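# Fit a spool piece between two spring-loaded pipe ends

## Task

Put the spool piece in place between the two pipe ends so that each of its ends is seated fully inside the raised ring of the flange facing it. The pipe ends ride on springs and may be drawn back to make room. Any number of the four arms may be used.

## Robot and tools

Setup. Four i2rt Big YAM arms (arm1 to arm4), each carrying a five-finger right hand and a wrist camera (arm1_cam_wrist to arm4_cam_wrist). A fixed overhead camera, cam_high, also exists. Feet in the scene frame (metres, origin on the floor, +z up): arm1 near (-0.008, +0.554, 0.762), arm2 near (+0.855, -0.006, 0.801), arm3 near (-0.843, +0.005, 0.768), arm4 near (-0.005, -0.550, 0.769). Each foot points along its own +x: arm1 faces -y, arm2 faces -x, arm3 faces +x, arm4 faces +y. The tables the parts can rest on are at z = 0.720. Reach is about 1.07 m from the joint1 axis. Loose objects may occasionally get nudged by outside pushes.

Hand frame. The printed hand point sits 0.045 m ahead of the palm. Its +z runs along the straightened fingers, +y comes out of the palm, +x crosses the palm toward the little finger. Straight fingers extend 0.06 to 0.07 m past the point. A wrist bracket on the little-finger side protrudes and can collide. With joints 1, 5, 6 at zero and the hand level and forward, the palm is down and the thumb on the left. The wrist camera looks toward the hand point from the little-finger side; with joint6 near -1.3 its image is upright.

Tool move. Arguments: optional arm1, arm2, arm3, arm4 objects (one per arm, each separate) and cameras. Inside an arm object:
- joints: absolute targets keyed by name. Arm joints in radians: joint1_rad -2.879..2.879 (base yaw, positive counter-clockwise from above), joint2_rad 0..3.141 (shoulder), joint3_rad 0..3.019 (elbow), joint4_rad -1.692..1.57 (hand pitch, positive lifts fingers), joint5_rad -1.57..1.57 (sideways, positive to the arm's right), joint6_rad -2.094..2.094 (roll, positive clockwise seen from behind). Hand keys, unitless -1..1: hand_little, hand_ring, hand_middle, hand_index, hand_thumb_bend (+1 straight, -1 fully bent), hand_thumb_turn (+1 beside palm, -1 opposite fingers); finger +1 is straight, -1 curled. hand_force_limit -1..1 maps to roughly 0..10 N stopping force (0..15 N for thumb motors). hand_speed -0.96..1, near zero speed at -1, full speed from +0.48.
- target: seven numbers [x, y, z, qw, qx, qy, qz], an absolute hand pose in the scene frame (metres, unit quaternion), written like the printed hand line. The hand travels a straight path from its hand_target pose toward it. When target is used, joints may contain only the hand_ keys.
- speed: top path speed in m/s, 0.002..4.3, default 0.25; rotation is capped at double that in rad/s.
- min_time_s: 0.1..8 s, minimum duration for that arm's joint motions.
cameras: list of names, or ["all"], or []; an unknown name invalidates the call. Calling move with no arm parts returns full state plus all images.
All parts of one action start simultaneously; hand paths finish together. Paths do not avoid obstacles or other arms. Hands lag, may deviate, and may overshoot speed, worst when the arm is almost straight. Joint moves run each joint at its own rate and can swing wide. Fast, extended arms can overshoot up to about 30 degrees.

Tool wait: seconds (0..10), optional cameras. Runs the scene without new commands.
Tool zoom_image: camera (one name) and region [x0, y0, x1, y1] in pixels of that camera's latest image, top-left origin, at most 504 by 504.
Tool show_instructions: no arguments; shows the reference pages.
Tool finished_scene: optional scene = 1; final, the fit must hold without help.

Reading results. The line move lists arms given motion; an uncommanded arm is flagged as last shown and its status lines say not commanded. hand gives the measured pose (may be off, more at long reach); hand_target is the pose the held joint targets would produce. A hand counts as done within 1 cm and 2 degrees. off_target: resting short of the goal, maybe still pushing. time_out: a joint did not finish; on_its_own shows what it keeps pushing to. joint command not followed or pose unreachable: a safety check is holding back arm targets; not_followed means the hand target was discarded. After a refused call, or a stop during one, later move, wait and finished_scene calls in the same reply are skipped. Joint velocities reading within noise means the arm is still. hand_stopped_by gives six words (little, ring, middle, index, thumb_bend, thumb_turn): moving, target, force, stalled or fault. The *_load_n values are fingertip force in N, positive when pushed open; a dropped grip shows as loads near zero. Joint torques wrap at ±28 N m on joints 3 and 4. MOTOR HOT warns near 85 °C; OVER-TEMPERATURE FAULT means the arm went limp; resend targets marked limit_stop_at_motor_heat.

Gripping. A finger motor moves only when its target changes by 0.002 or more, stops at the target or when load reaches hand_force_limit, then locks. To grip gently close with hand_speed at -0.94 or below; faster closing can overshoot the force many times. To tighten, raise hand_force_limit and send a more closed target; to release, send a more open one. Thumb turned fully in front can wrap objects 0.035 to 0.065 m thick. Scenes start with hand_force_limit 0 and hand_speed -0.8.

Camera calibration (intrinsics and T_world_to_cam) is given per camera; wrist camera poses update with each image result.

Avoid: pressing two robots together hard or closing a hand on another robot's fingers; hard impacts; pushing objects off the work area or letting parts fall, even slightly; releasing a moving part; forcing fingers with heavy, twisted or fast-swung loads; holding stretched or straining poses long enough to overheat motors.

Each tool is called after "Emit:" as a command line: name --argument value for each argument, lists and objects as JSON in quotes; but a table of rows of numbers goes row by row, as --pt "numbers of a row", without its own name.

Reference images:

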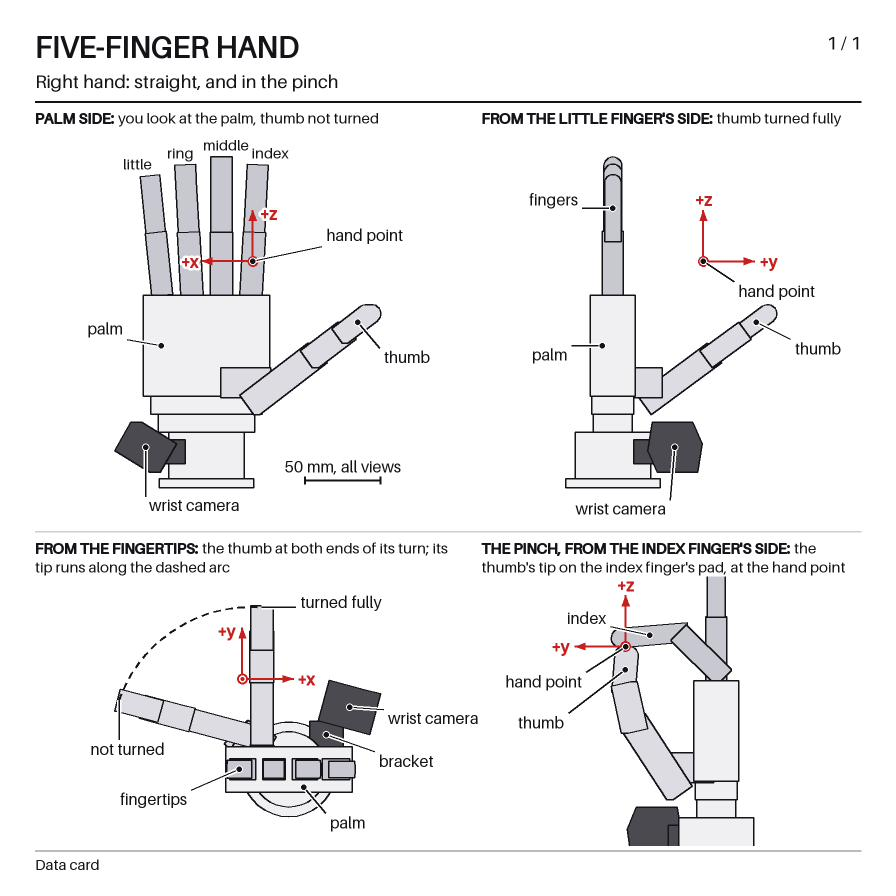

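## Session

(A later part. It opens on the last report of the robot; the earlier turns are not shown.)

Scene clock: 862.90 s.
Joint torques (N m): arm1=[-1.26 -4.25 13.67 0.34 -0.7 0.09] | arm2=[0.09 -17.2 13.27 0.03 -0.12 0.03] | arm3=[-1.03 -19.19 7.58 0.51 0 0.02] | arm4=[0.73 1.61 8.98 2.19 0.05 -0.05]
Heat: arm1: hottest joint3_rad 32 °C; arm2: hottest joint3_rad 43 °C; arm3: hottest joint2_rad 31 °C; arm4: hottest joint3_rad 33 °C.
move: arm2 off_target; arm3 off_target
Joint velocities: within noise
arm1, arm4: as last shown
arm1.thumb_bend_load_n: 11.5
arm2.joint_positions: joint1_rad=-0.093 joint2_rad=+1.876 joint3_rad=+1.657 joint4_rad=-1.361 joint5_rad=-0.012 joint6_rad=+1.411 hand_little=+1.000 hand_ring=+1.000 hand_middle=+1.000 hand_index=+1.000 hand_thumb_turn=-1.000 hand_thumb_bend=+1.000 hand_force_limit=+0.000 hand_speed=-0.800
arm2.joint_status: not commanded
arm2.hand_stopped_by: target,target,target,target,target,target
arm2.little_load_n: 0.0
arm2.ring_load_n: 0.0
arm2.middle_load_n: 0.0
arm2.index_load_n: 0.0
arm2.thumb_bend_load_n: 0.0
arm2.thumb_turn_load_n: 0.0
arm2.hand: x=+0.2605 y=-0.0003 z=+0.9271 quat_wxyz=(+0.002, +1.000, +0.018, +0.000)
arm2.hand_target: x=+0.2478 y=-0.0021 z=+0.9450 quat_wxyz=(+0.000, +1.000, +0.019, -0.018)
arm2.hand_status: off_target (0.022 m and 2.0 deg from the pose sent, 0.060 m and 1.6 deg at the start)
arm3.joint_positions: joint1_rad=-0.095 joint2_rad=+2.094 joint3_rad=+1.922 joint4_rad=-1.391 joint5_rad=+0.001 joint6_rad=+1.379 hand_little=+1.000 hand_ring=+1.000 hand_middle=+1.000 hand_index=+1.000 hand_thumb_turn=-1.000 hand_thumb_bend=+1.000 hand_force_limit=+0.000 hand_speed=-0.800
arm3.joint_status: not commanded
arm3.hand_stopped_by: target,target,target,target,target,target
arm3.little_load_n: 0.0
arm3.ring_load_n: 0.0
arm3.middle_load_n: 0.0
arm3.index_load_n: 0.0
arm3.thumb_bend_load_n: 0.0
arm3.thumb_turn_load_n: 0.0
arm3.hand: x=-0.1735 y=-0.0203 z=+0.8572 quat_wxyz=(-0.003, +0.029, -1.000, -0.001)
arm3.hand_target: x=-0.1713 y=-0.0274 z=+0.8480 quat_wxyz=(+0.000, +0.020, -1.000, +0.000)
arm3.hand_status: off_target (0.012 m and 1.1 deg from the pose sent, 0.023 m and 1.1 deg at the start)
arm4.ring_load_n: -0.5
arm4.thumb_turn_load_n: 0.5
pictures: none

Emit:
move --arm2 '{"target": [0.234, 0.012, 0.868, 0, 0.9997, 0.0195, -0.010], "speed": 0.06}' --arm3 '{"target": [-0.161, -0.041, 0.878, 0, -0.0195, 0.9998, 0], "speed": 0.05}' --cameras '["arm2_cam_wrist", "arm3_cam_wrist", "arm4_cam_wrist"]'

Emit:
zoom_image --camera "arm4_cam_wrist" --region '[150, 100, 360, 260]'

Scene clock: 921.23 s.
Joint torques (N m): arm1=[-1.38 -4.19 13.7 0.35 -0.7 0.09] | arm2=[-1.03 -16.56 8.68 0.84 -0.06 -0.06] | arm3=[-0.79 -19.14 10.54 -0.43 0 -0.16] | arm4=[0.79 1.55 8.98 2.17 0.05 -0.05]
Heat: arm1: hottest joint3_rad 34 °C; arm2: hottest joint3_rad 45 °C; arm3: hottest joint3_rad 31 °C; arm4: hottest joint3_rad 33 °C.
move: arm2 off_target; arm3 off_target
Joint velocities: within noise
arm1, arm4: as last shown
arm1.index_load_n: 5.5
arm2.joint_positions: joint1_rad=-0.098 joint2_rad=+1.954 joint3_rad=+1.657 joint4_rad=-1.243 joint5_rad=-0.012 joint6_rad=+1.402 hand_little=+1.000 hand_ring=+1.000 hand_middle=+1.000 hand_index=+1.000 hand_thumb_turn=-1.000 hand_thumb_bend=+1.000 hand_force_limit=+0.000 hand_speed=-0.800
arm2.joint_status: not commanded
arm2.hand_stopped_by: target,target,target,target,target,target
arm2.little_load_n: 0.0
arm2.ring_load_n: 0.0
arm2.middle_load_n: 0.0
arm2.index_load_n: 0.0
arm2.thumb_bend_load_n: 0.0
arm2.thumb_turn_load_n: 0.0
arm2.hand: x=+0.2319 y=+0.0066 z=+0.8845 quat_wxyz=(-0.001, +1.000, +0.020, -0.020)
arm2.hand_target: x=+0.2344 y=+0.0118 z=+0.8682 quat_wxyz=(+0.000, +1.000, +0.020, -0.010)
arm2.hand_status: off_target (0.017 m and 1.2 deg from the pose sent, 0.066 m and 1.1 deg at the start)
arm3.joint_positions: joint1_rad=-0.114 joint2_rad=+2.115 joint3_rad=+2.001 joint4_rad=-1.468 joint5_rad=+0.001 joint6_rad=+1.379 hand_little=+1.000 hand_ring=+1.000 hand_middle=+1.000 hand_index=+1.000 hand_thumb_turn=-1.000 hand_thumb_bend=+1.000 hand_force_limit=+0.000 hand_speed=-0.800
arm3.joint_status: not commanded
arm3.hand_stopped_by: target,target,target,target,target,target
arm3.little_load_n: 0.0
arm3.ring_load_n: 0.0
arm3.middle_load_n: 0.0
arm3.index_load_n: 0.0
arm3.thumb_bend_load_n: -0.5
arm3.thumb_turn_load_n: 0.0
arm3.hand: x=-0.1699 y=-0.0335 z=+0.8735 quat_wxyz=(+0.007, +0.019, -1.000, -0.002)
arm3.hand_target: x=-0.1614 y=-0.0411 z=+0.8779 quat_wxyz=(+0.000, +0.019, -1.000, +0.000)
arm3.hand_status: off_target (0.013 m and 0.8 deg from the pose sent, 0.032 m and 1.1 deg at the start)
arm4.ring_load_n: 0.0
arm4.thumb_turn_load_n: 0.0
arm2_cam_wrist: T_world_to_cam=[[0.28667, -0.95691, -0.04637, -0.0168], [-0.80375, -0.26657, 0.53191, -0.28436], [-0.52135, -0.11521, -0.84553, 0.98529]] pos_world=[0.28995, 0.02164, 0.98357]
arm3_cam_wrist: T_world_to_cam=[[-0.23025, 0.9725, 0.03502, -0.03629], [0.85022, 0.18354, 0.4934, -0.28206], [0.4734, 0.14338, -0.8691, 0.96138]] pos_world=[-0.22367, -0.05078, 0.97598]

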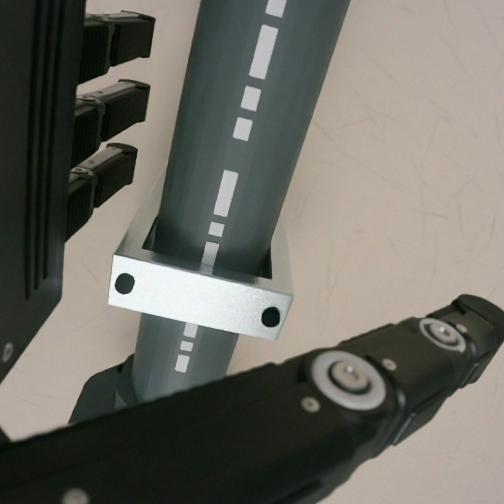

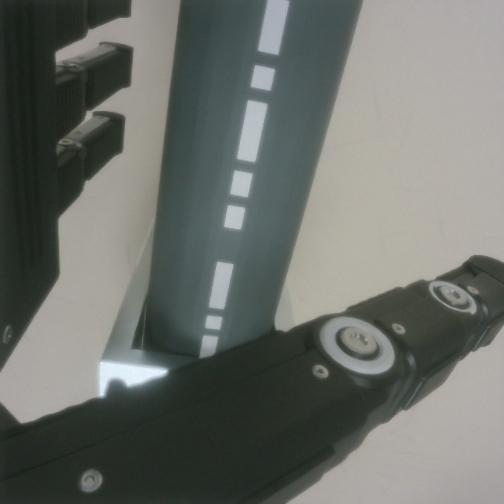

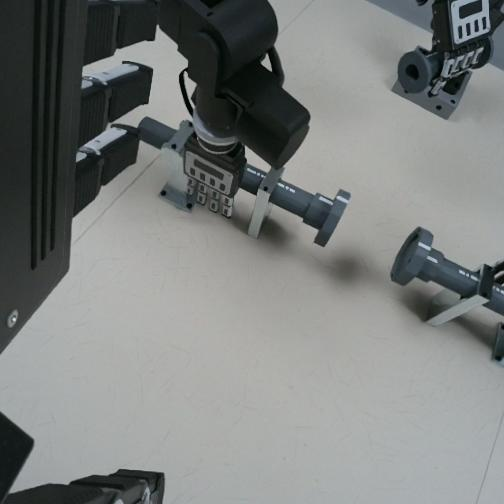

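Scaled by 2.400 from the camera's image (finer frame: 720x720).

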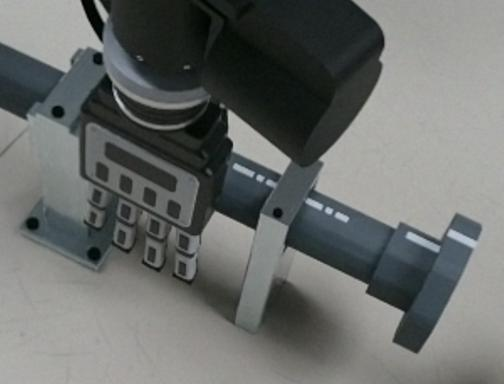

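Emit:
move --arm2 '{"target": [0.245, 0.020, 0.905, 0, 0.9997, 0.0195, -0.010], "speed": 0.1}' --arm1 '{"target": [-0.03, 0.26, 1.02, 0.2685, -0.6485, 0.6581, -0.2726], "speed": 0.2}'

Emit:
move --arm2 '{"target": [0.245, 0.020, 0.866, 0, 0.9997, 0.0195, -0.010], "speed": 0.06}' --cameras '["arm2_cam_wrist", "arm1_cam_wrist", "cam_high"]'

Scene clock: 944.47 s.
Joint torques (N m): arm1=[0.38 -5.66 13.67 0.12 -0.57 0.01] | arm2=[-0.73 -18.43 10.35 0.09 -0.06 -0.08] | arm3=[-0.5 -19.25 10.52 -0.4 -0.02 -0.16] | arm4=[0.79 1.61 8.99 2.17 0.06 -0.05]
Heat: arm1: hottest joint3_rad 35 °C; arm2: hottest joint3_rad 42 °C; arm3: hottest joint2_rad 32 °C; arm4: hottest joint3_rad 33 °C.
move: arm1 off_target; arm2 done
Joint velocities: within noise
arm1.joint_positions: joint1_rad=-0.358 joint2_rad=+1.176 joint3_rad=+1.156 joint4_rad=-1.675 joint5_rad=-0.699 joint6_rad=-1.833 hand_little=+0.400 hand_ring=+0.108 hand_middle=+0.105 hand_index=+0.105 hand_thumb_turn=-1.000 hand_thumb_bend=+0.303 hand_force_limit=-0.700 hand_speed=-0.940
arm1.joint_status: not commanded
arm1.hand_stopped_by: target,force,force,force,target,target
arm1.little_load_n: 0.0
arm1.ring_load_n: 1.5
arm1.middle_load_n: 3.0
arm1.index_load_n: 6.0
arm1.thumb_bend_load_n: 12.0
arm1.thumb_turn_load_n: 0.0
arm1.hand: x=-0.0288 y=+0.2710 z=+0.9985 quat_wxyz=(-0.214, +0.623, -0.700, +0.276)
arm1.hand_target: x=-0.0291 y=+0.2604 z=+1.0188 quat_wxyz=(-0.195, +0.636, -0.689, +0.287)
arm1.hand_status: off_target (0.024 m and 8.4 deg from the pose sent, 0.074 m and 27.3 deg at the start; a joint's target at an end of its range on 35 of 57 steps)
arm2.joint_positions: joint1_rad=-0.115 joint2_rad=+1.930 joint3_rad=+1.657 joint4_rad=-1.295 joint5_rad=-0.012 joint6_rad=+1.386 hand_little=+1.000 hand_ring=+1.000 hand_middle=+1.000 hand_index=+1.000 hand_thumb_turn=-1.000 hand_thumb_bend=+1.000 hand_force_limit=+0.000 hand_speed=-0.800
arm2.joint_status: not commanded
arm2.hand_stopped_by: target,target,target,target,target,target
arm2.little_load_n: 0.0
arm2.ring_load_n: 0.0
arm2.middle_load_n: 0.0
arm2.index_load_n: 0.0
arm2.thumb_bend_load_n: 0.0
arm2.thumb_turn_load_n: 0.0
arm2.hand: x=+0.2460 y=+0.0148 z=+0.8972 quat_wxyz=(+0.001, +1.000, +0.020, -0.006)
arm2.hand_target: x=+0.2451 y=+0.0201 z=+0.9048 quat_wxyz=(+0.000, +1.000, +0.019, -0.010)
arm2.hand_status: done (0.009 m and 0.5 deg from the pose sent, 0.028 m and 1.2 deg at the start)
arm3, arm4: as last shown
arm3.thumb_bend_load_n: 0.0
arm3.hand_target: x=-0.1614 y=-0.0411 z=+0.8780 quat_wxyz=(+0.000, +0.019, -1.000, +0.000)
pictures: none

Scene clock: 945.67 s.
Joint torques (N m): arm1=[0.38 -5.77 13.68 0.1 -0.57 0.02] | arm2=[-1.03 -16.32 8.09 0.81 -0.06 -0.07] | arm3=[-1.03 -19.66 10.52 -0.39 0 -0.16] | arm4=[0.79 1.55 8.98 2.17 0.05 -0.04]
Heat: arm1: hottest joint3_rad 35 °C; arm2: hottest joint3_rad 42 °C; arm3: hottest joint2_rad 32 °C; arm4: hottest joint3_rad 33 °C.
move: arm2 off_target
Joint velocities: within noise
arm1, arm3, arm4: as last shown
arm1.joint_positions: joint1_rad=-0.358 joint2_rad=+1.176 joint3_rad=+1.156 joint4_rad=-1.675 joint5_rad=-0.699 joint6_rad=-1.834 hand_little=+0.400 hand_ring=+0.108 hand_middle=+0.105 hand_index=+0.105 hand_thumb_turn=-1.000 hand_thumb_bend=+0.303 hand_force_limit=-0.700 hand_speed=-0.940
arm1.hand: x=-0.0288 y=+0.2710 z=+0.9984 quat_wxyz=(-0.214, +0.624, -0.700, +0.276)
arm2.joint_positions: joint1_rad=-0.115 joint2_rad=+1.930 joint3_rad=+1.622 joint4_rad=-1.225 joint5_rad=-0.012 joint6_rad=+1.386 hand_little=+1.000 hand_ring=+1.000 hand_middle=+1.000 hand_index=+1.000 hand_thumb_turn=-1.000 hand_thumb_bend=+1.000 hand_force_limit=+0.000 hand_speed=-0.800
arm2.joint_status: not commanded
arm2.hand_stopped_by: target,target,target,target,target,target
arm2.little_load_n: 0.0
arm2.ring_load_n: 0.0
arm2.middle_load_n: 0.0
arm2.index_load_n: 0.0
arm2.thumb_bend_load_n: 0.0
arm2.thumb_turn_load_n: 0.0
arm2.hand: x=+0.2401 y=+0.0157 z=+0.8855 quat_wxyz=(-0.002, +1.000, +0.020, -0.024)
arm2.hand_target: x=+0.2454 y=+0.0199 z=+0.8664 quat_wxyz=(+0.000, +1.000, +0.019, -0.010)
arm2.hand_status: off_target (0.021 m and 1.6 deg from the pose sent, 0.032 m and 0.5 deg at the start)
pictures: arm1_cam_wrist, arm2_cam_wrist, cam_high
arm1_cam_wrist: T_world_to_cam=[[-0.74942, -0.23095, -0.62051, 0.65609], [-0.42778, 0.88421, 0.18757, -0.44336], [0.50534, 0.40601, -0.76144, 0.7788]] pos_world=[-0.09153, 0.22734, 1.08328]
arm2_cam_wrist: T_world_to_cam=[[0.28602, -0.95691, -0.0502, -0.00677], [-0.79968, -0.26723, 0.53768, -0.28192], [-0.52792, -0.11364, -0.84166, 0.98964]] pos_world=[0.29894, 0.03064, 0.98418]

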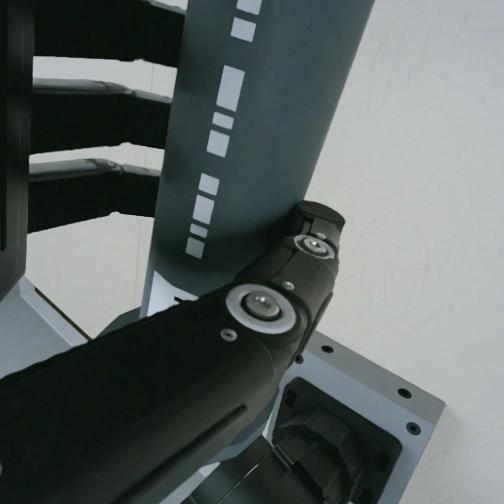

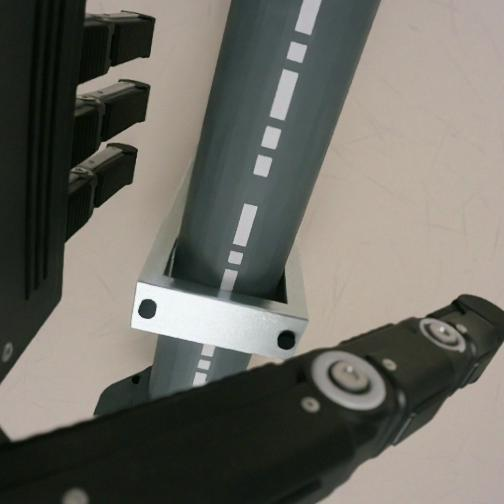

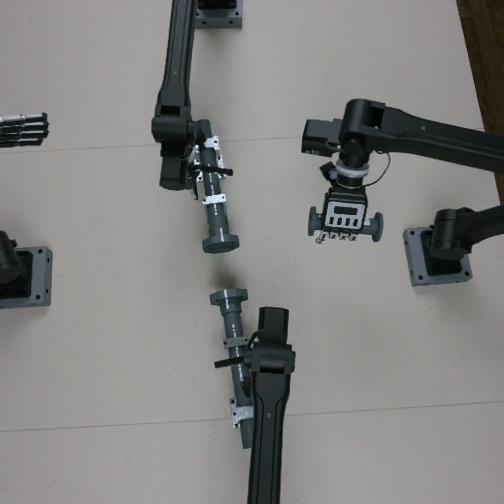

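Emit:
move --arm2 '{"target": [0.247, 0.019, 0.852, 0, 0.9997, 0.0195, -0.005], "speed": 0.06}' --arm1 '{"target": [-0.02, 0.24, 1.03, 0.1949, -0.4708, 0.7950, -0.3293], "speed": 0.3}' --cameras '["arm2_cam_wrist", "arm4_cam_wrist", "cam_high"]'

Emit:
zoom_image --camera "arm4_cam_wrist" --region '[364, 140, 504, 300]'

Scene clock: 957.93 s.
Joint torques (N m): arm1=[-1.03 -6.3 11.63 1.28 -0.66 0.16] | arm2=[-0.79 -16.03 7.97 0.83 0.01 -0.07] | arm3=[-1.08 -19.43 10.62 -0.29 -0.02 -0.14] | arm4=[0.85 1.55 8.99 2.17 0.05 -0.05]
Heat: arm1: hottest joint3_rad 35 °C; arm2: hottest joint3_rad 40 °C; arm3: hottest joint2_rad 32 °C; arm4: hottest joint3_rad 33 °C.
move: arm1 off_target; arm2 off_target
Joint velocities: within noise
arm1.joint_positions: joint1_rad=-0.367 joint2_rad=+1.142 joint3_rad=+1.156 joint4_rad=-1.482 joint5_rad=-0.768 joint6_rad=-1.367 hand_little=+0.400 hand_ring=+0.108 hand_middle=+0.105 hand_index=+0.105 hand_thumb_turn=-1.000 hand_thumb_bend=+0.303 hand_force_limit=-0.700 hand_speed=-0.940
arm1.joint_status: not commanded
arm1.hand_stopped_by: target,force,force,force,target,target
arm1.little_load_n: 0.0
arm1.ring_load_n: 1.5
arm1.middle_load_n: 3.0
arm1.index_load_n: 6.0
arm1.thumb_bend_load_n: 12.0
arm1.thumb_turn_load_n: 0.0
arm1.hand: x=-0.0159 y=+0.2467 z=+1.0163 quat_wxyz=(-0.212, +0.470, -0.797, +0.314)
arm1.hand_target: x=-0.0199 y=+0.2404 z=+1.0300 quat_wxyz=(-0.195, +0.471, -0.795, +0.329)
arm1.hand_status: off_target (0.016 m and 2.7 deg from the pose sent, 0.045 m and 21.7 deg at the start)
arm2.joint_positions: joint1_rad=-0.115 joint2_rad=+1.942 joint3_rad=+1.606 joint4_rad=-1.205 joint5_rad=-0.012 joint6_rad=+1.386 hand_little=+1.000 hand_ring=+1.000 hand_middle=+1.000 hand_index=+1.000 hand_thumb_turn=-1.000 hand_thumb_bend=+1.000 hand_force_limit=+0.000 hand_speed=-0.800
arm2.joint_status: not commanded
arm2.hand_stopped_by: target,target,target,target,target,target
arm2.little_load_n: 0.0
arm2.ring_load_n: 0.0
arm2.middle_load_n: 0.0
arm2.index_load_n: 0.0
arm2.thumb_bend_load_n: 0.0
arm2.thumb_turn_load_n: 0.0
arm2.hand: x=+0.2416 y=+0.0157 z=+0.8725 quat_wxyz=(-0.002, +1.000, +0.020, -0.020)
arm2.hand_target: x=+0.2474 y=+0.0190 z=+0.8524 quat_wxyz=(+0.000, +1.000, +0.019, -0.005)
arm2.hand_status: off_target (0.021 m and 1.7 deg from the pose sent, 0.034 m and 2.2 deg at the start)
arm3, arm4: as last shown
arm3.little_load_n: 0.5
arm2_cam_wrist: T_world_to_cam=[[0.28637, -0.95697, -0.04682, -0.01099], [-0.80391, -0.26658, 0.53166, -0.26754], [-0.52127, -0.11461, -0.84566, 0.98141]] pos_world=[0.29964, 0.03064, 0.97167]

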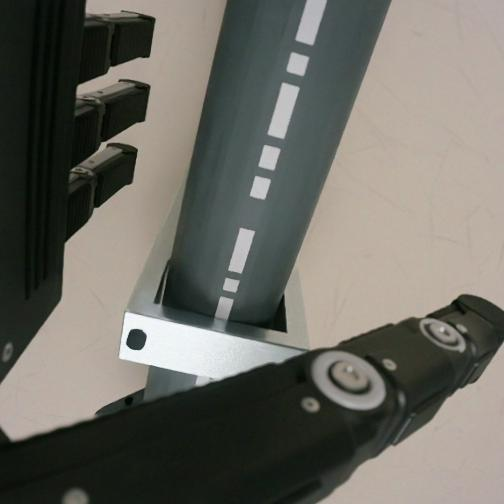

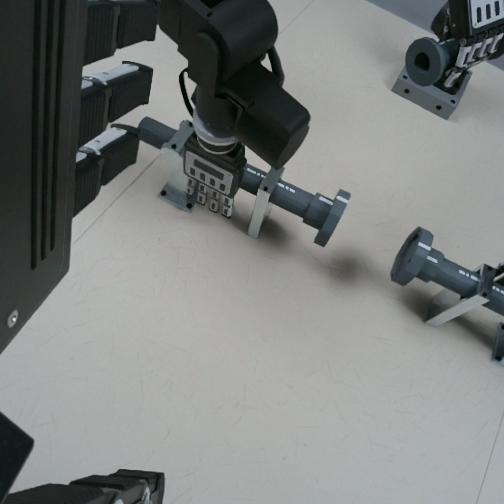

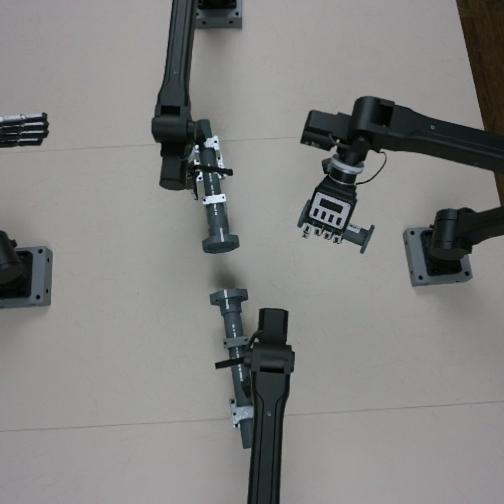

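Scaled by 3.150 from the camera's image (finer frame: 720x720).

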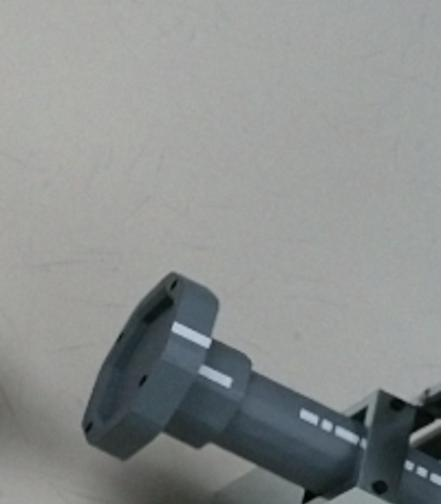

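Emit:
move --arm1 '{"target": [0.0, 0.15, 1.03, 0.0113, -0.0273, 0.9234, -0.3825], "speed": 0.35}' --arm2 '{"joints": {"hand_thumb_bend": 0.35}}' --arm3 '{"joints": {"hand_thumb_bend": 0.35}}' --cameras '["all"]'

Scene clock: 1007.23 s.
Joint torques (N m): arm1=[0.38 -5.3 11 2.58 0.04 0.16] | arm2=[-0.79 -16.15 7.94 0.85 0.01 -0.05] | arm3=[-0.73 -19.31 10.44 -0.39 -0.03 -0.16] | arm4=[0.79 1.55 8.98 2.18 0.05 -0.04]
Heat: arm1: hottest joint3_rad 35 °C; arm2: hottest joint3_rad 38 °C; arm3: hottest joint3_rad 34 °C; arm4: hottest joint3_rad 33 °C.
move: arm1 off_target; arm2 done; arm3 done
Joint velocities: within noise
arm1.joint_positions: joint1_rad=-0.119 joint2_rad=+1.019 joint3_rad=+1.042 joint4_rad=-0.849 joint5_rad=-0.098 joint6_rad=-0.113 hand_little=+0.400 hand_ring=+0.108 hand_middle=+0.105 hand_index=+0.105 hand_thumb_turn=-1.000 hand_thumb_bend=+0.303 hand_force_limit=-0.700 hand_speed=-0.940
arm1.joint_status: not commanded
arm1.hand_stopped_by: target,force,force,force,target,target
arm1.little_load_n: 0.0
arm1.ring_load_n: 1.5
arm1.middle_load_n: 3.0
arm1.index_load_n: 6.0
arm1.thumb_bend_load_n: 12.0
arm1.thumb_turn_load_n: 0.0
arm1.hand: x=-0.0043 y=+0.1556 z=+1.0208 quat_wxyz=(-0.010, +0.026, -0.930, +0.366)
arm1.hand_target: x=+0.0000 y=+0.1503 z=+1.0302 quat_wxyz=(-0.012, +0.027, -0.923, +0.382)
arm1.hand_status: off_target (0.012 m and 2.1 deg from the pose sent, 0.099 m and 58.8 deg at the start)
arm2.joint_positions: joint1_rad=-0.115 joint2_rad=+1.942 joint3_rad=+1.606 joint4_rad=-1.205 joint5_rad=-0.012 joint6_rad=+1.386 hand_little=+1.000 hand_ring=+1.000 hand_middle=+1.000 hand_index=+1.000 hand_thumb_turn=-1.000 hand_thumb_bend=+0.350 hand_force_limit=+0.000 hand_speed=-0.800
arm2.joint_status: all done
arm2.hand_stopped_by: target,target,target,target,target,target
arm2.little_load_n: 0.0
arm2.ring_load_n: 0.0
arm2.middle_load_n: 0.0
arm2.index_load_n: 0.0
arm2.thumb_bend_load_n: 0.0
arm2.thumb_turn_load_n: 0.0
arm2.hand: x=+0.2416 y=+0.0157 z=+0.8725 quat_wxyz=(-0.002, +1.000, +0.020, -0.020)
arm2.hand_target: x=+0.2474 y=+0.0190 z=+0.8524 quat_wxyz=(+0.000, +1.000, +0.019, -0.005)
arm2.hand_status: not commanded
arm3.joint_positions: joint1_rad=-0.114 joint2_rad=+2.115 joint3_rad=+2.001 joint4_rad=-1.468 joint5_rad=+0.001 joint6_rad=+1.379 hand_little=+1.000 hand_ring=+1.000 hand_middle=+1.000 hand_index=+1.000 hand_thumb_turn=-1.000 hand_thumb_bend=+0.350 hand_force_limit=+0.000 hand_speed=-0.800
arm3.joint_status: all done
arm3.hand_stopped_by: target,target,target,target,target,target
arm3.little_load_n: 0.0
arm3.ring_load_n: 0.0
arm3.middle_load_n: 0.0
arm3.index_load_n: 0.0
arm3.thumb_bend_load_n: 0.0
arm3.thumb_turn_load_n: 0.0
arm3.hand: x=-0.1699 y=-0.0335 z=+0.8735 quat_wxyz=(+0.007, +0.019, -1.000, -0.002)
arm3.hand_target: x=-0.1614 y=-0.0411 z=+0.8780 quat_wxyz=(+0.000, +0.019, -1.000, +0.000)
arm3.hand_status: not commanded
arm4: as last shown
arm4.middle_load_n: -0.5
pictures: arm1_cam_wrist, arm2_cam_wrist, arm3_cam_wrist, arm4_cam_wrist, cam_high
arm1_cam_wrist: T_world_to_cam=[[-0.33726, 0.67059, -0.66074, 0.56427], [0.77925, 0.59267, 0.20375, -0.30105], [0.52823, -0.44616, -0.72244, 0.9231]] pos_world=[-0.06271, 0.21188, 1.10105]
arm2_cam_wrist: T_world_to_cam=[[0.28637, -0.95697, -0.04682, -0.01099], [-0.80391, -0.26658, 0.53166, -0.26754], [-0.52127, -0.11461, -0.84566, 0.98141]] pos_world=[0.29964, 0.03064, 0.97167]
arm3_cam_wrist: T_world_to_cam=[[-0.23025, 0.9725, 0.03502, -0.03629], [0.85022, 0.18354, 0.4934, -0.28206], [0.4734, 0.14338, -0.8691, 0.96138]] pos_world=[-0.22367, -0.05078, 0.97598]

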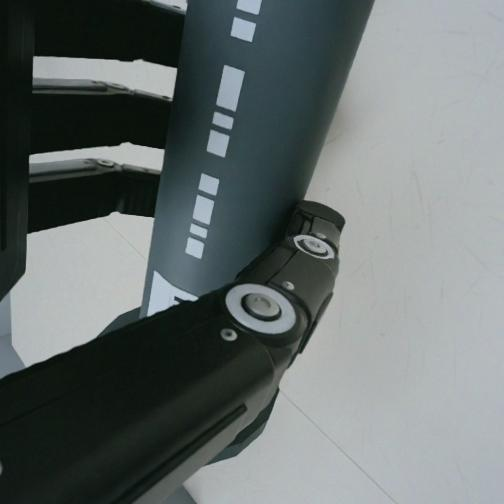

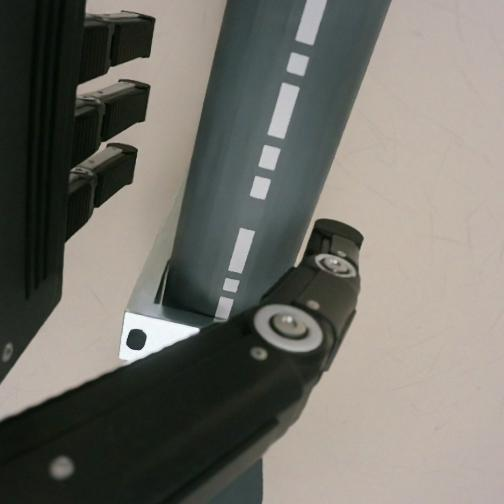

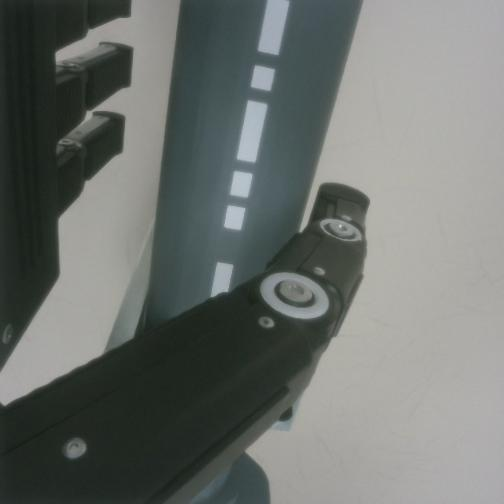

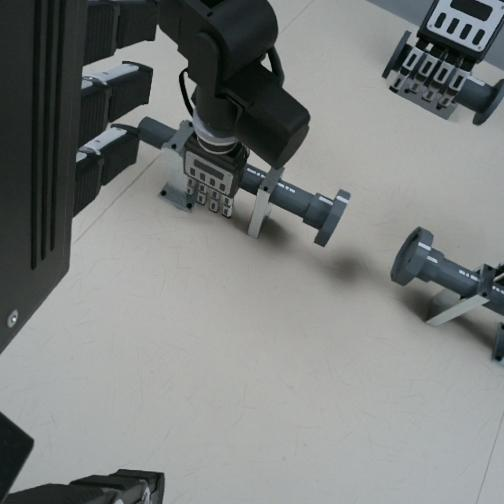

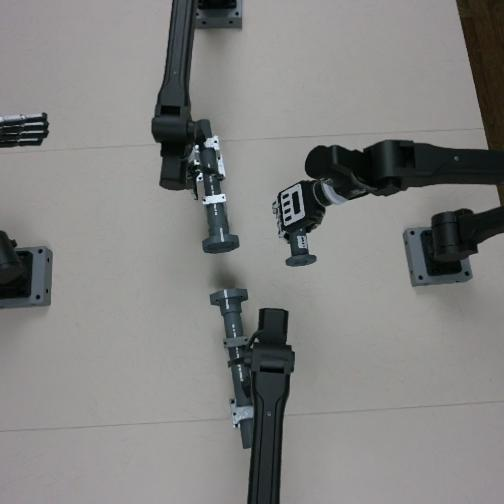

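Emit:
zoom_image --camera "cam_high" --region '[240, 150, 360, 290]'

Emit:
zoom_image --camera "arm4_cam_wrist" --region '[364, 0, 504, 140]'

Scaled by 3.600 from the camera's image (finer frame: 720x720).

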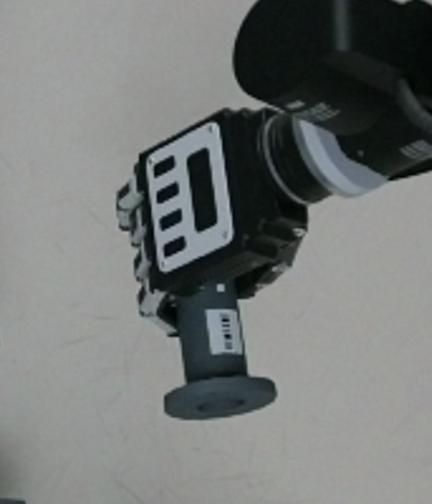

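Scaled by 3.600 from the camera's image (finer frame: 720x720).

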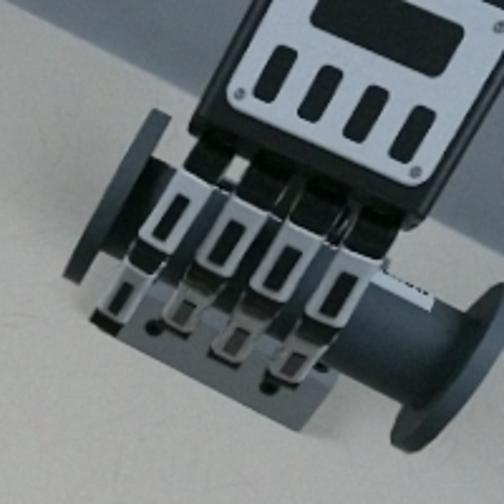

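Emit:
move --arm2 '{"joints": {"hand_little": -0.5, "hand_ring": -0.5, "hand_middle": -0.5, "hand_index": -0.5, "hand_speed": -0.88, "hand_force_limit": 0.2}}' --arm3 '{"joints": {"hand_little": -0.5, "hand_ring": -0.5, "hand_middle": -0.5, "hand_index": -0.5, "hand_speed": -0.88, "hand_force_limit": 0.2}}' --arm1 '{"target": [0.0375, 0.02, 1.03, 0.0113, -0.0273, 0.9234, -0.3825], "speed": 0.12}' --cameras '["all"]'

Emit:
zoom_image --camera "cam_high" --region '[150, 150, 330, 330]'

Emit:
zoom_image --camera "arm4_cam_wrist" --region '[254, 60, 504, 310]'

Scene clock: 1032.30 s.
Joint torques (N m): arm1=[0.5 -9.23 15.95 2.41 0.1 0.16] | arm2=[0.15 -18.02 8.17 0.32 -0.45 -0.04] | arm3=[-0.62 -20.89 10.37 -0.29 -0.22 -0.08] | arm4=[0.73 1.61 8.96 2.18 0.05 -0.05]
Heat: arm1: hottest joint3_rad 36 °C; arm2: hottest joint3_rad 38 °C; arm3: hottest joint3_rad 34 °C; arm4: hottest joint3_rad 33 °C.
move: arm1 off_target; arm2 off_target; arm3 off_target
Joint velocities: within noise
arm1.joint_positions: joint1_rad=-0.010 joint2_rad=+1.350 joint3_rad=+1.246 joint4_rad=-0.768 joint5_rad=-0.021 joint6_rad=-0.036 hand_little=+0.400 hand_ring=+0.108 hand_middle=+0.105 hand_index=+0.105 hand_thumb_turn=-1.000 hand_thumb_bend=+0.303 hand_force_limit=-0.700 hand_speed=-0.940
arm1.joint_status: not commanded
arm1.hand_stopped_by: target,force,force,force,target,target
arm1.little_load_n: 0.0
arm1.ring_load_n: 1.5
arm1.middle_load_n: 3.0
arm1.index_load_n: 6.5
arm1.thumb_bend_load_n: 11.5
arm1.thumb_turn_load_n: 0.0
arm1.hand: x=+0.0312 y=+0.0443 z=+0.9922 quat_wxyz=(-0.009, +0.027, -0.939, +0.342)
arm1.hand_target: x=+0.0375 y=+0.0230 z=+1.0303 quat_wxyz=(-0.012, +0.027, -0.923, +0.383)
arm1.hand_status: off_target (0.045 m and 5.0 deg from the pose sent, 0.142 m and 2.1 deg at the start)
arm2.joint_positions: joint1_rad=-0.126 joint2_rad=+1.964 joint3_rad=+1.603 joint4_rad=-1.190 joint5_rad=+0.001 joint6_rad=+1.385 hand_little=+0.099 hand_ring=+0.133 hand_middle=+0.144 hand_index=+0.177 hand_thumb_turn=-1.000 hand_thumb_bend=+0.352 hand_force_limit=+0.200 hand_speed=-0.880
arm2.joint_status: hand_little off_target (ended at +0.099, target -0.500); hand_ring off_target (ended at +0.133, target -0.500); hand_middle off_target (ended at +0.144, target -0.500); hand_index off_target (ended at +0.177, target -0.500); the others done
arm2.hand_stopped_by: force,force,force,force,target,target
arm2.little_load_n: 7.0
arm2.ring_load_n: 6.5
arm2.middle_load_n: 5.5
arm2.index_load_n: 2.5
arm2.thumb_bend_load_n: 8.0
arm2.thumb_turn_load_n: 0.0
arm2.hand: x=+0.2411 y=+0.0255 z=+0.8582 quat_wxyz=(-0.007, +1.000, +0.015, -0.014)
arm2.hand_target: x=+0.2475 y=+0.0188 z=+0.8524 quat_wxyz=(+0.000, +1.000, +0.020, -0.005)
arm2.hand_status: not commanded
arm3.joint_positions: joint1_rad=-0.118 joint2_rad=+2.126 joint3_rad=+2.001 joint4_rad=-1.468 joint5_rad=+0.006 joint6_rad=+1.369 hand_little=+0.221 hand_ring=+0.177 hand_middle=+0.133 hand_index=+0.099 hand_thumb_turn=-1.000 hand_thumb_bend=+0.353 hand_force_limit=+0.200 hand_speed=-0.880
arm3.joint_status: hand_little off_target (ended at +0.221, target -0.500); hand_ring off_target (ended at +0.177, target -0.500); hand_middle off_target (ended at +0.133, target -0.500); hand_index off_target (ended at +0.099, target -0.500); the others done
arm3.hand_stopped_by: force,force,force,force,target,target
arm3.little_load_n: 0.0
arm3.ring_load_n: 0.0
arm3.middle_load_n: 4.0
arm3.index_load_n: 8.0
arm3.thumb_bend_load_n: 12.0
arm3.thumb_turn_load_n: 0.0
arm3.hand: x=-0.1712 y=-0.0366 z=+0.8662 quat_wxyz=(+0.012, +0.023, -1.000, -0.001)
arm3.hand_target: x=-0.1614 y=-0.0411 z=+0.8781 quat_wxyz=(+0.000, +0.019, -1.000, +0.000)
arm3.hand_status: not commanded
arm4.joint_positions: joint1_rad=+0.461 joint2_rad=+0.622 joint3_rad=+1.408 joint4_rad=-1.384 joint5_rad=+0.101 joint6_rad=-1.424 hand_little=+1.000 hand_ring=+1.000 hand_middle=+1.000 hand_index=+1.000 hand_thumb_turn=+1.000 hand_thumb_bend=+1.000 hand_force_limit=+0.000 hand_speed=-0.800
arm4.joint_status: not commanded
arm4.hand_stopped_by: target,target,target,target,target,target
arm4.little_load_n: 0.0
arm4.ring_load_n: 0.5
arm4.middle_load_n: 0.0
arm4.index_load_n: 0.0
arm4.thumb_bend_load_n: 0.5
arm4.thumb_turn_load_n: 0.5
arm4.hand: x=-0.0400 y=-0.3279 z=+1.2678 quat_wxyz=(-0.397, +0.530, +0.704, +0.257)
arm4.hand_target: x=-0.0396 y=-0.3288 z=+1.2787 quat_wxyz=(-0.408, +0.527, +0.699, +0.261)
arm4.hand_status: not commanded
pictures: arm1_cam_wrist, arm2_cam_wrist, arm3_cam_wrist, arm4_cam_wrist, cam_high
arm1_cam_wrist: T_world_to_cam=[[-0.34057, 0.70298, -0.62436, 0.59453], [0.77963, 0.58232, 0.23038, -0.28294], [0.52553, -0.40831, -0.74639, 0.85623]] pos_world=[-0.02691, 0.09643, 1.07546]
arm2_cam_wrist: T_world_to_cam=[[0.27578, -0.95969, -0.05427, 0.00689], [-0.81313, -0.26303, 0.51926, -0.24492], [-0.5126, -0.09907, -0.85289, 0.97383]] pos_world=[0.29813, 0.03867, 0.95813]
arm3_cam_wrist: T_world_to_cam=[[-0.23633, 0.97105, 0.03472, -0.03411], [0.8545, 0.19069, 0.48319, -0.26697], [0.46258, 0.14386, -0.87483, 0.95925]] pos_world=[-0.22366, -0.05397, 0.96936]

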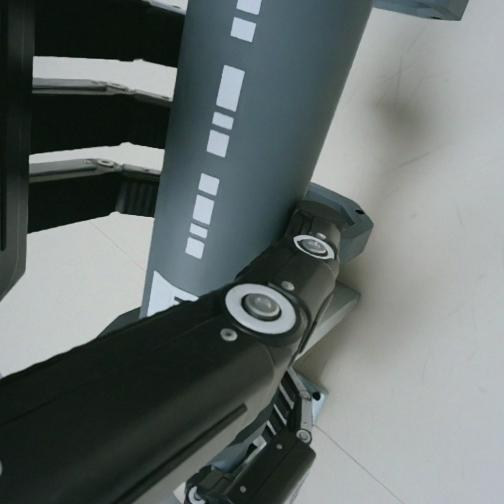

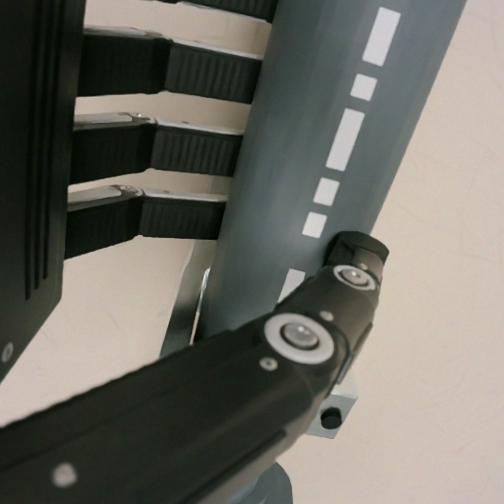

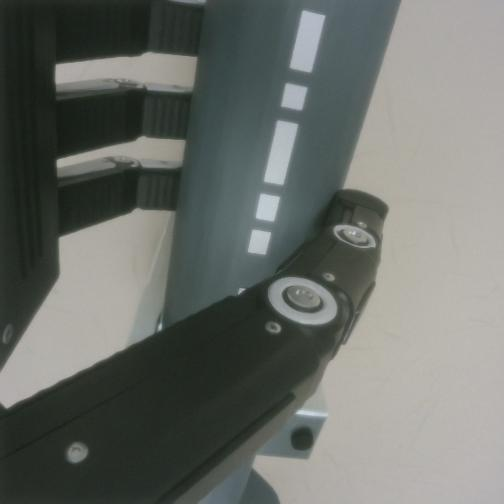

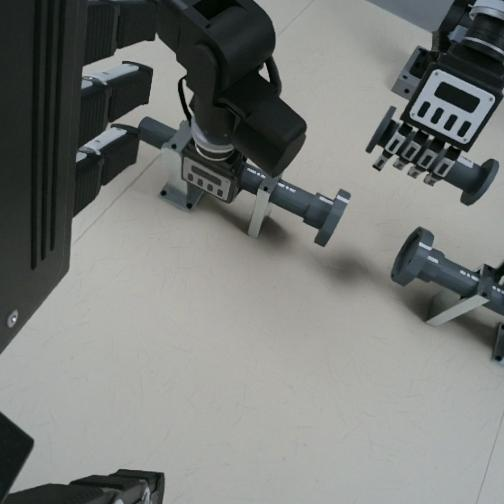

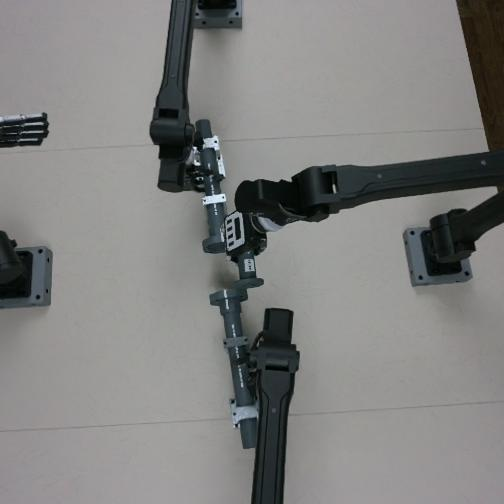

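Scaled by 2.800 from the camera's image (finer frame: 720x720).

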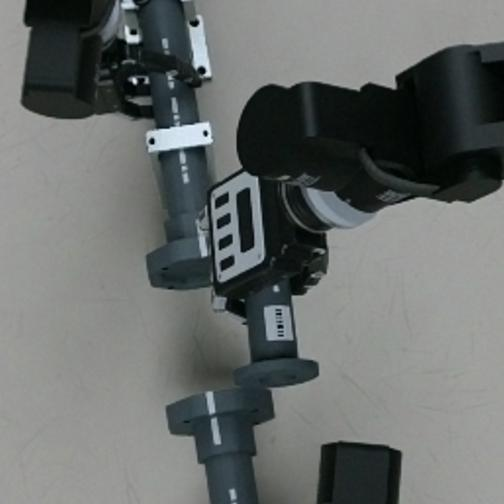

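Scaled by 2.016 from the camera's image (finer frame: 720x720).

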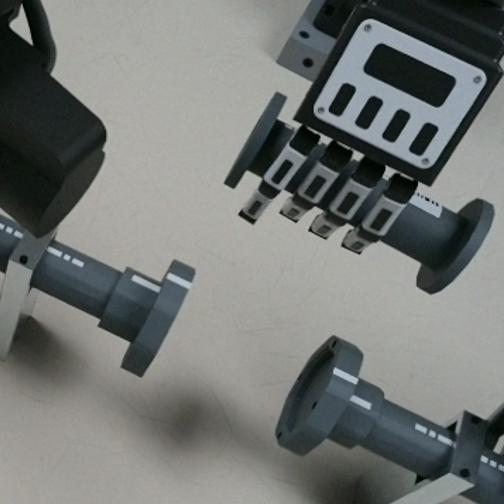

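Emit:
move --arm2 '{"target": [0.2775, 0.020, 0.8524, 0, 0.9998, 0.020, -0.005], "speed": 0.05}' --arm3 '{"target": [-0.1914, -0.0425, 0.878, 0, -0.0195, 0.9998, 0], "speed": 0.05}' --cameras '["cam_high", "arm2_cam_wrist", "arm3_cam_wrist", "arm4_cam_wrist"]'

Emit:
zoom_image --camera "cam_high" --region '[150, 150, 330, 330]'

Emit:
zoom_image --camera "arm4_cam_wrist" --region '[254, 60, 504, 310]'

Scene clock: 1050.50 s.
Joint torques (N m): arm1=[0.38 -9.11 15.98 2.41 0.1 0.16] | arm2=[-0.26 -18.96 5.78 -1.06 -0.34 -0.3] | arm3=[-0.56 -22.77 7.54 -0.65 -0.06 -0.18] | arm4=[0.85 1.55 8.98 2.17 0.05 -0.04]
Heat: arm1: hottest joint3_rad 37 °C; arm2: hottest joint3_rad 37 °C; arm3: hottest joint3_rad 34 °C; arm4: hottest joint3_rad 33 °C.
move: arm2 off_target; arm3 off_target
Joint velocities: within noise
arm1, arm4: as last shown
arm1.index_load_n: 6.0
arm1.thumb_bend_load_n: 12.0
arm2.joint_positions: joint1_rad=-0.131 joint2_rad=+1.919 joint3_rad=+1.524 joint4_rad=-1.114 joint5_rad=-0.003 joint6_rad=+1.397 hand_little=+0.099 hand_ring=+0.133 hand_middle=+0.144 hand_index=+0.177 hand_thumb_turn=-1.000 hand_thumb_bend=+0.352 hand_force_limit=+0.200 hand_speed=-0.880
arm2.joint_status: not commanded
arm2.hand_stopped_by: force,force,force,force,target,target
arm2.little_load_n: 3.0
arm2.ring_load_n: 3.5
arm2.middle_load_n: 5.0
arm2.index_load_n: 3.5
arm2.thumb_bend_load_n: 8.5
arm2.thumb_turn_load_n: 4.0
arm2.hand: x=+0.2485 y=+0.0268 z=+0.8568 quat_wxyz=(-0.009, +0.999, +0.006, -0.035)
arm2.hand_target: x=+0.2764 y=+0.0201 z=+0.8523 quat_wxyz=(+0.000, +1.000, +0.020, -0.005)
arm2.hand_status: off_target (0.030 m and 3.9 deg from the pose sent, 0.037 m and 1.5 deg at the start)
arm3.joint_positions: joint1_rad=-0.122 joint2_rad=+2.068 joint3_rad=+1.891 joint4_rad=-1.405 joint5_rad=+0.002 joint6_rad=+1.376 hand_little=+0.221 hand_ring=+0.177 hand_middle=+0.133 hand_index=+0.099 hand_thumb_turn=-1.000 hand_thumb_bend=+0.350 hand_force_limit=+0.200 hand_speed=-0.880
arm3.joint_status: not commanded
arm3.hand_stopped_by: force,force,force,force,target,target
arm3.little_load_n: 0.0
arm3.ring_load_n: 0.0
arm3.middle_load_n: 0.0
arm3.index_load_n: 1.5
arm3.thumb_bend_load_n: 0.5
arm3.thumb_turn_load_n: 0.0
arm3.hand: x=-0.1874 y=-0.0362 z=+0.8620 quat_wxyz=(+0.006, +0.017, -1.000, -0.002)
arm3.hand_target: x=-0.1914 y=-0.0425 z=+0.8776 quat_wxyz=(+0.000, +0.019, -1.000, +0.000)
arm3.hand_status: off_target (0.018 m and 0.8 deg from the pose sent, 0.024 m and 1.5 deg at the start)
arm4.ring_load_n: 0.0
arm4.thumb_bend_load_n: 0.0
arm4.thumb_turn_load_n: 0.0
pictures: arm2_cam_wrist, arm3_cam_wrist, arm4_cam_wrist, cam_high
arm2_cam_wrist: T_world_to_cam=[[0.2576, -0.96386, -0.06795, 0.02243], [-0.79445, -0.2513, 0.55289, -0.27168], [-0.54999, -0.08844, -0.83048, 0.96642]] pos_world=[0.30991, 0.03881, 0.95432]
arm3_cam_wrist: T_world_to_cam=[[-0.22589, 0.97358, 0.0334, -0.03493], [0.8504, 0.18035, 0.49425, -0.26193], [0.47517, 0.14005, -0.86867, 0.95991]] pos_world=[-0.24127, -0.05319, 0.96448]

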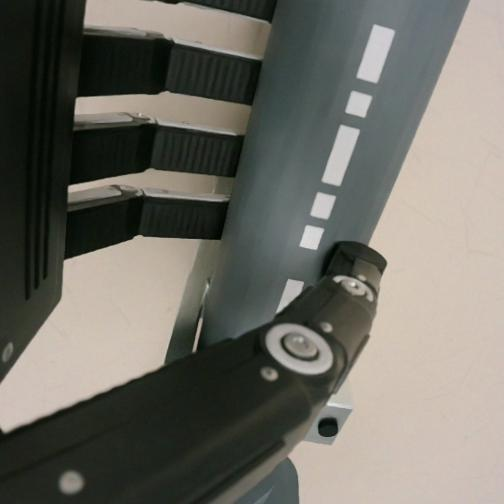

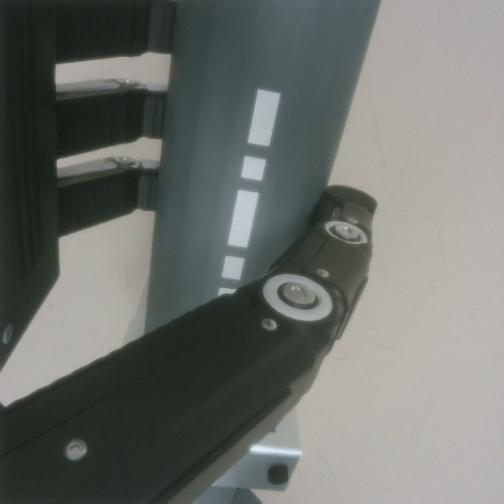

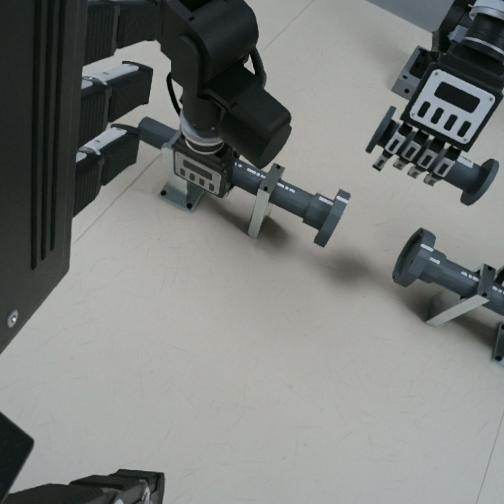

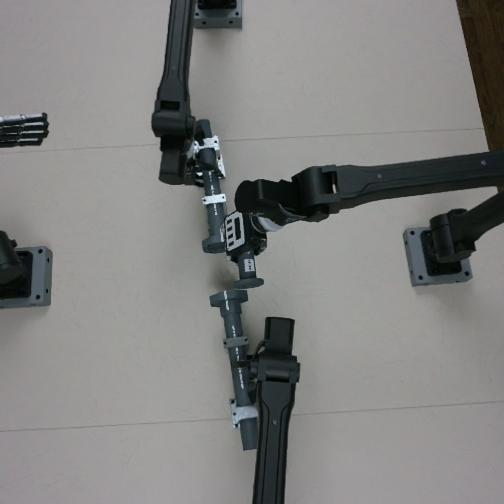

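Scaled by 2.800 from the camera's image (finer frame: 720x720).

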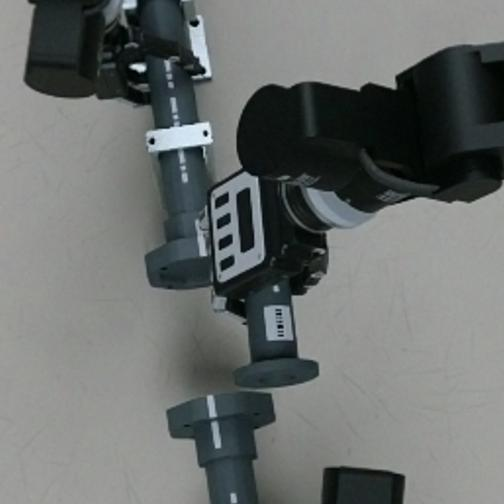

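Scaled by 2.016 from the camera's image (finer frame: 720x720).

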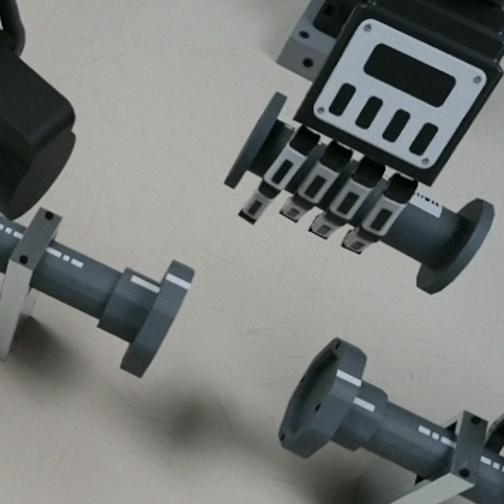

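Emit:
zoom_image --camera "arm4_cam_wrist" --region '[380, 215, 450, 295]'

Emit:
zoom_image --camera "cam_high" --region '[195, 225, 255, 315]'

Scaled by 6.300 from the camera's image (finer frame: 720x720).

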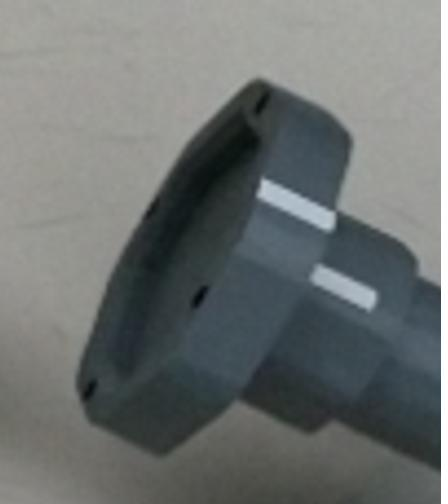

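Scaled by 5.600 from the camera's image (finer frame: 720x720).

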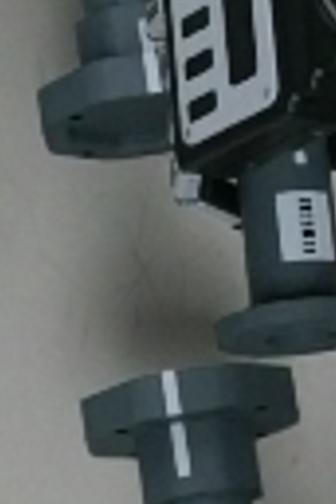

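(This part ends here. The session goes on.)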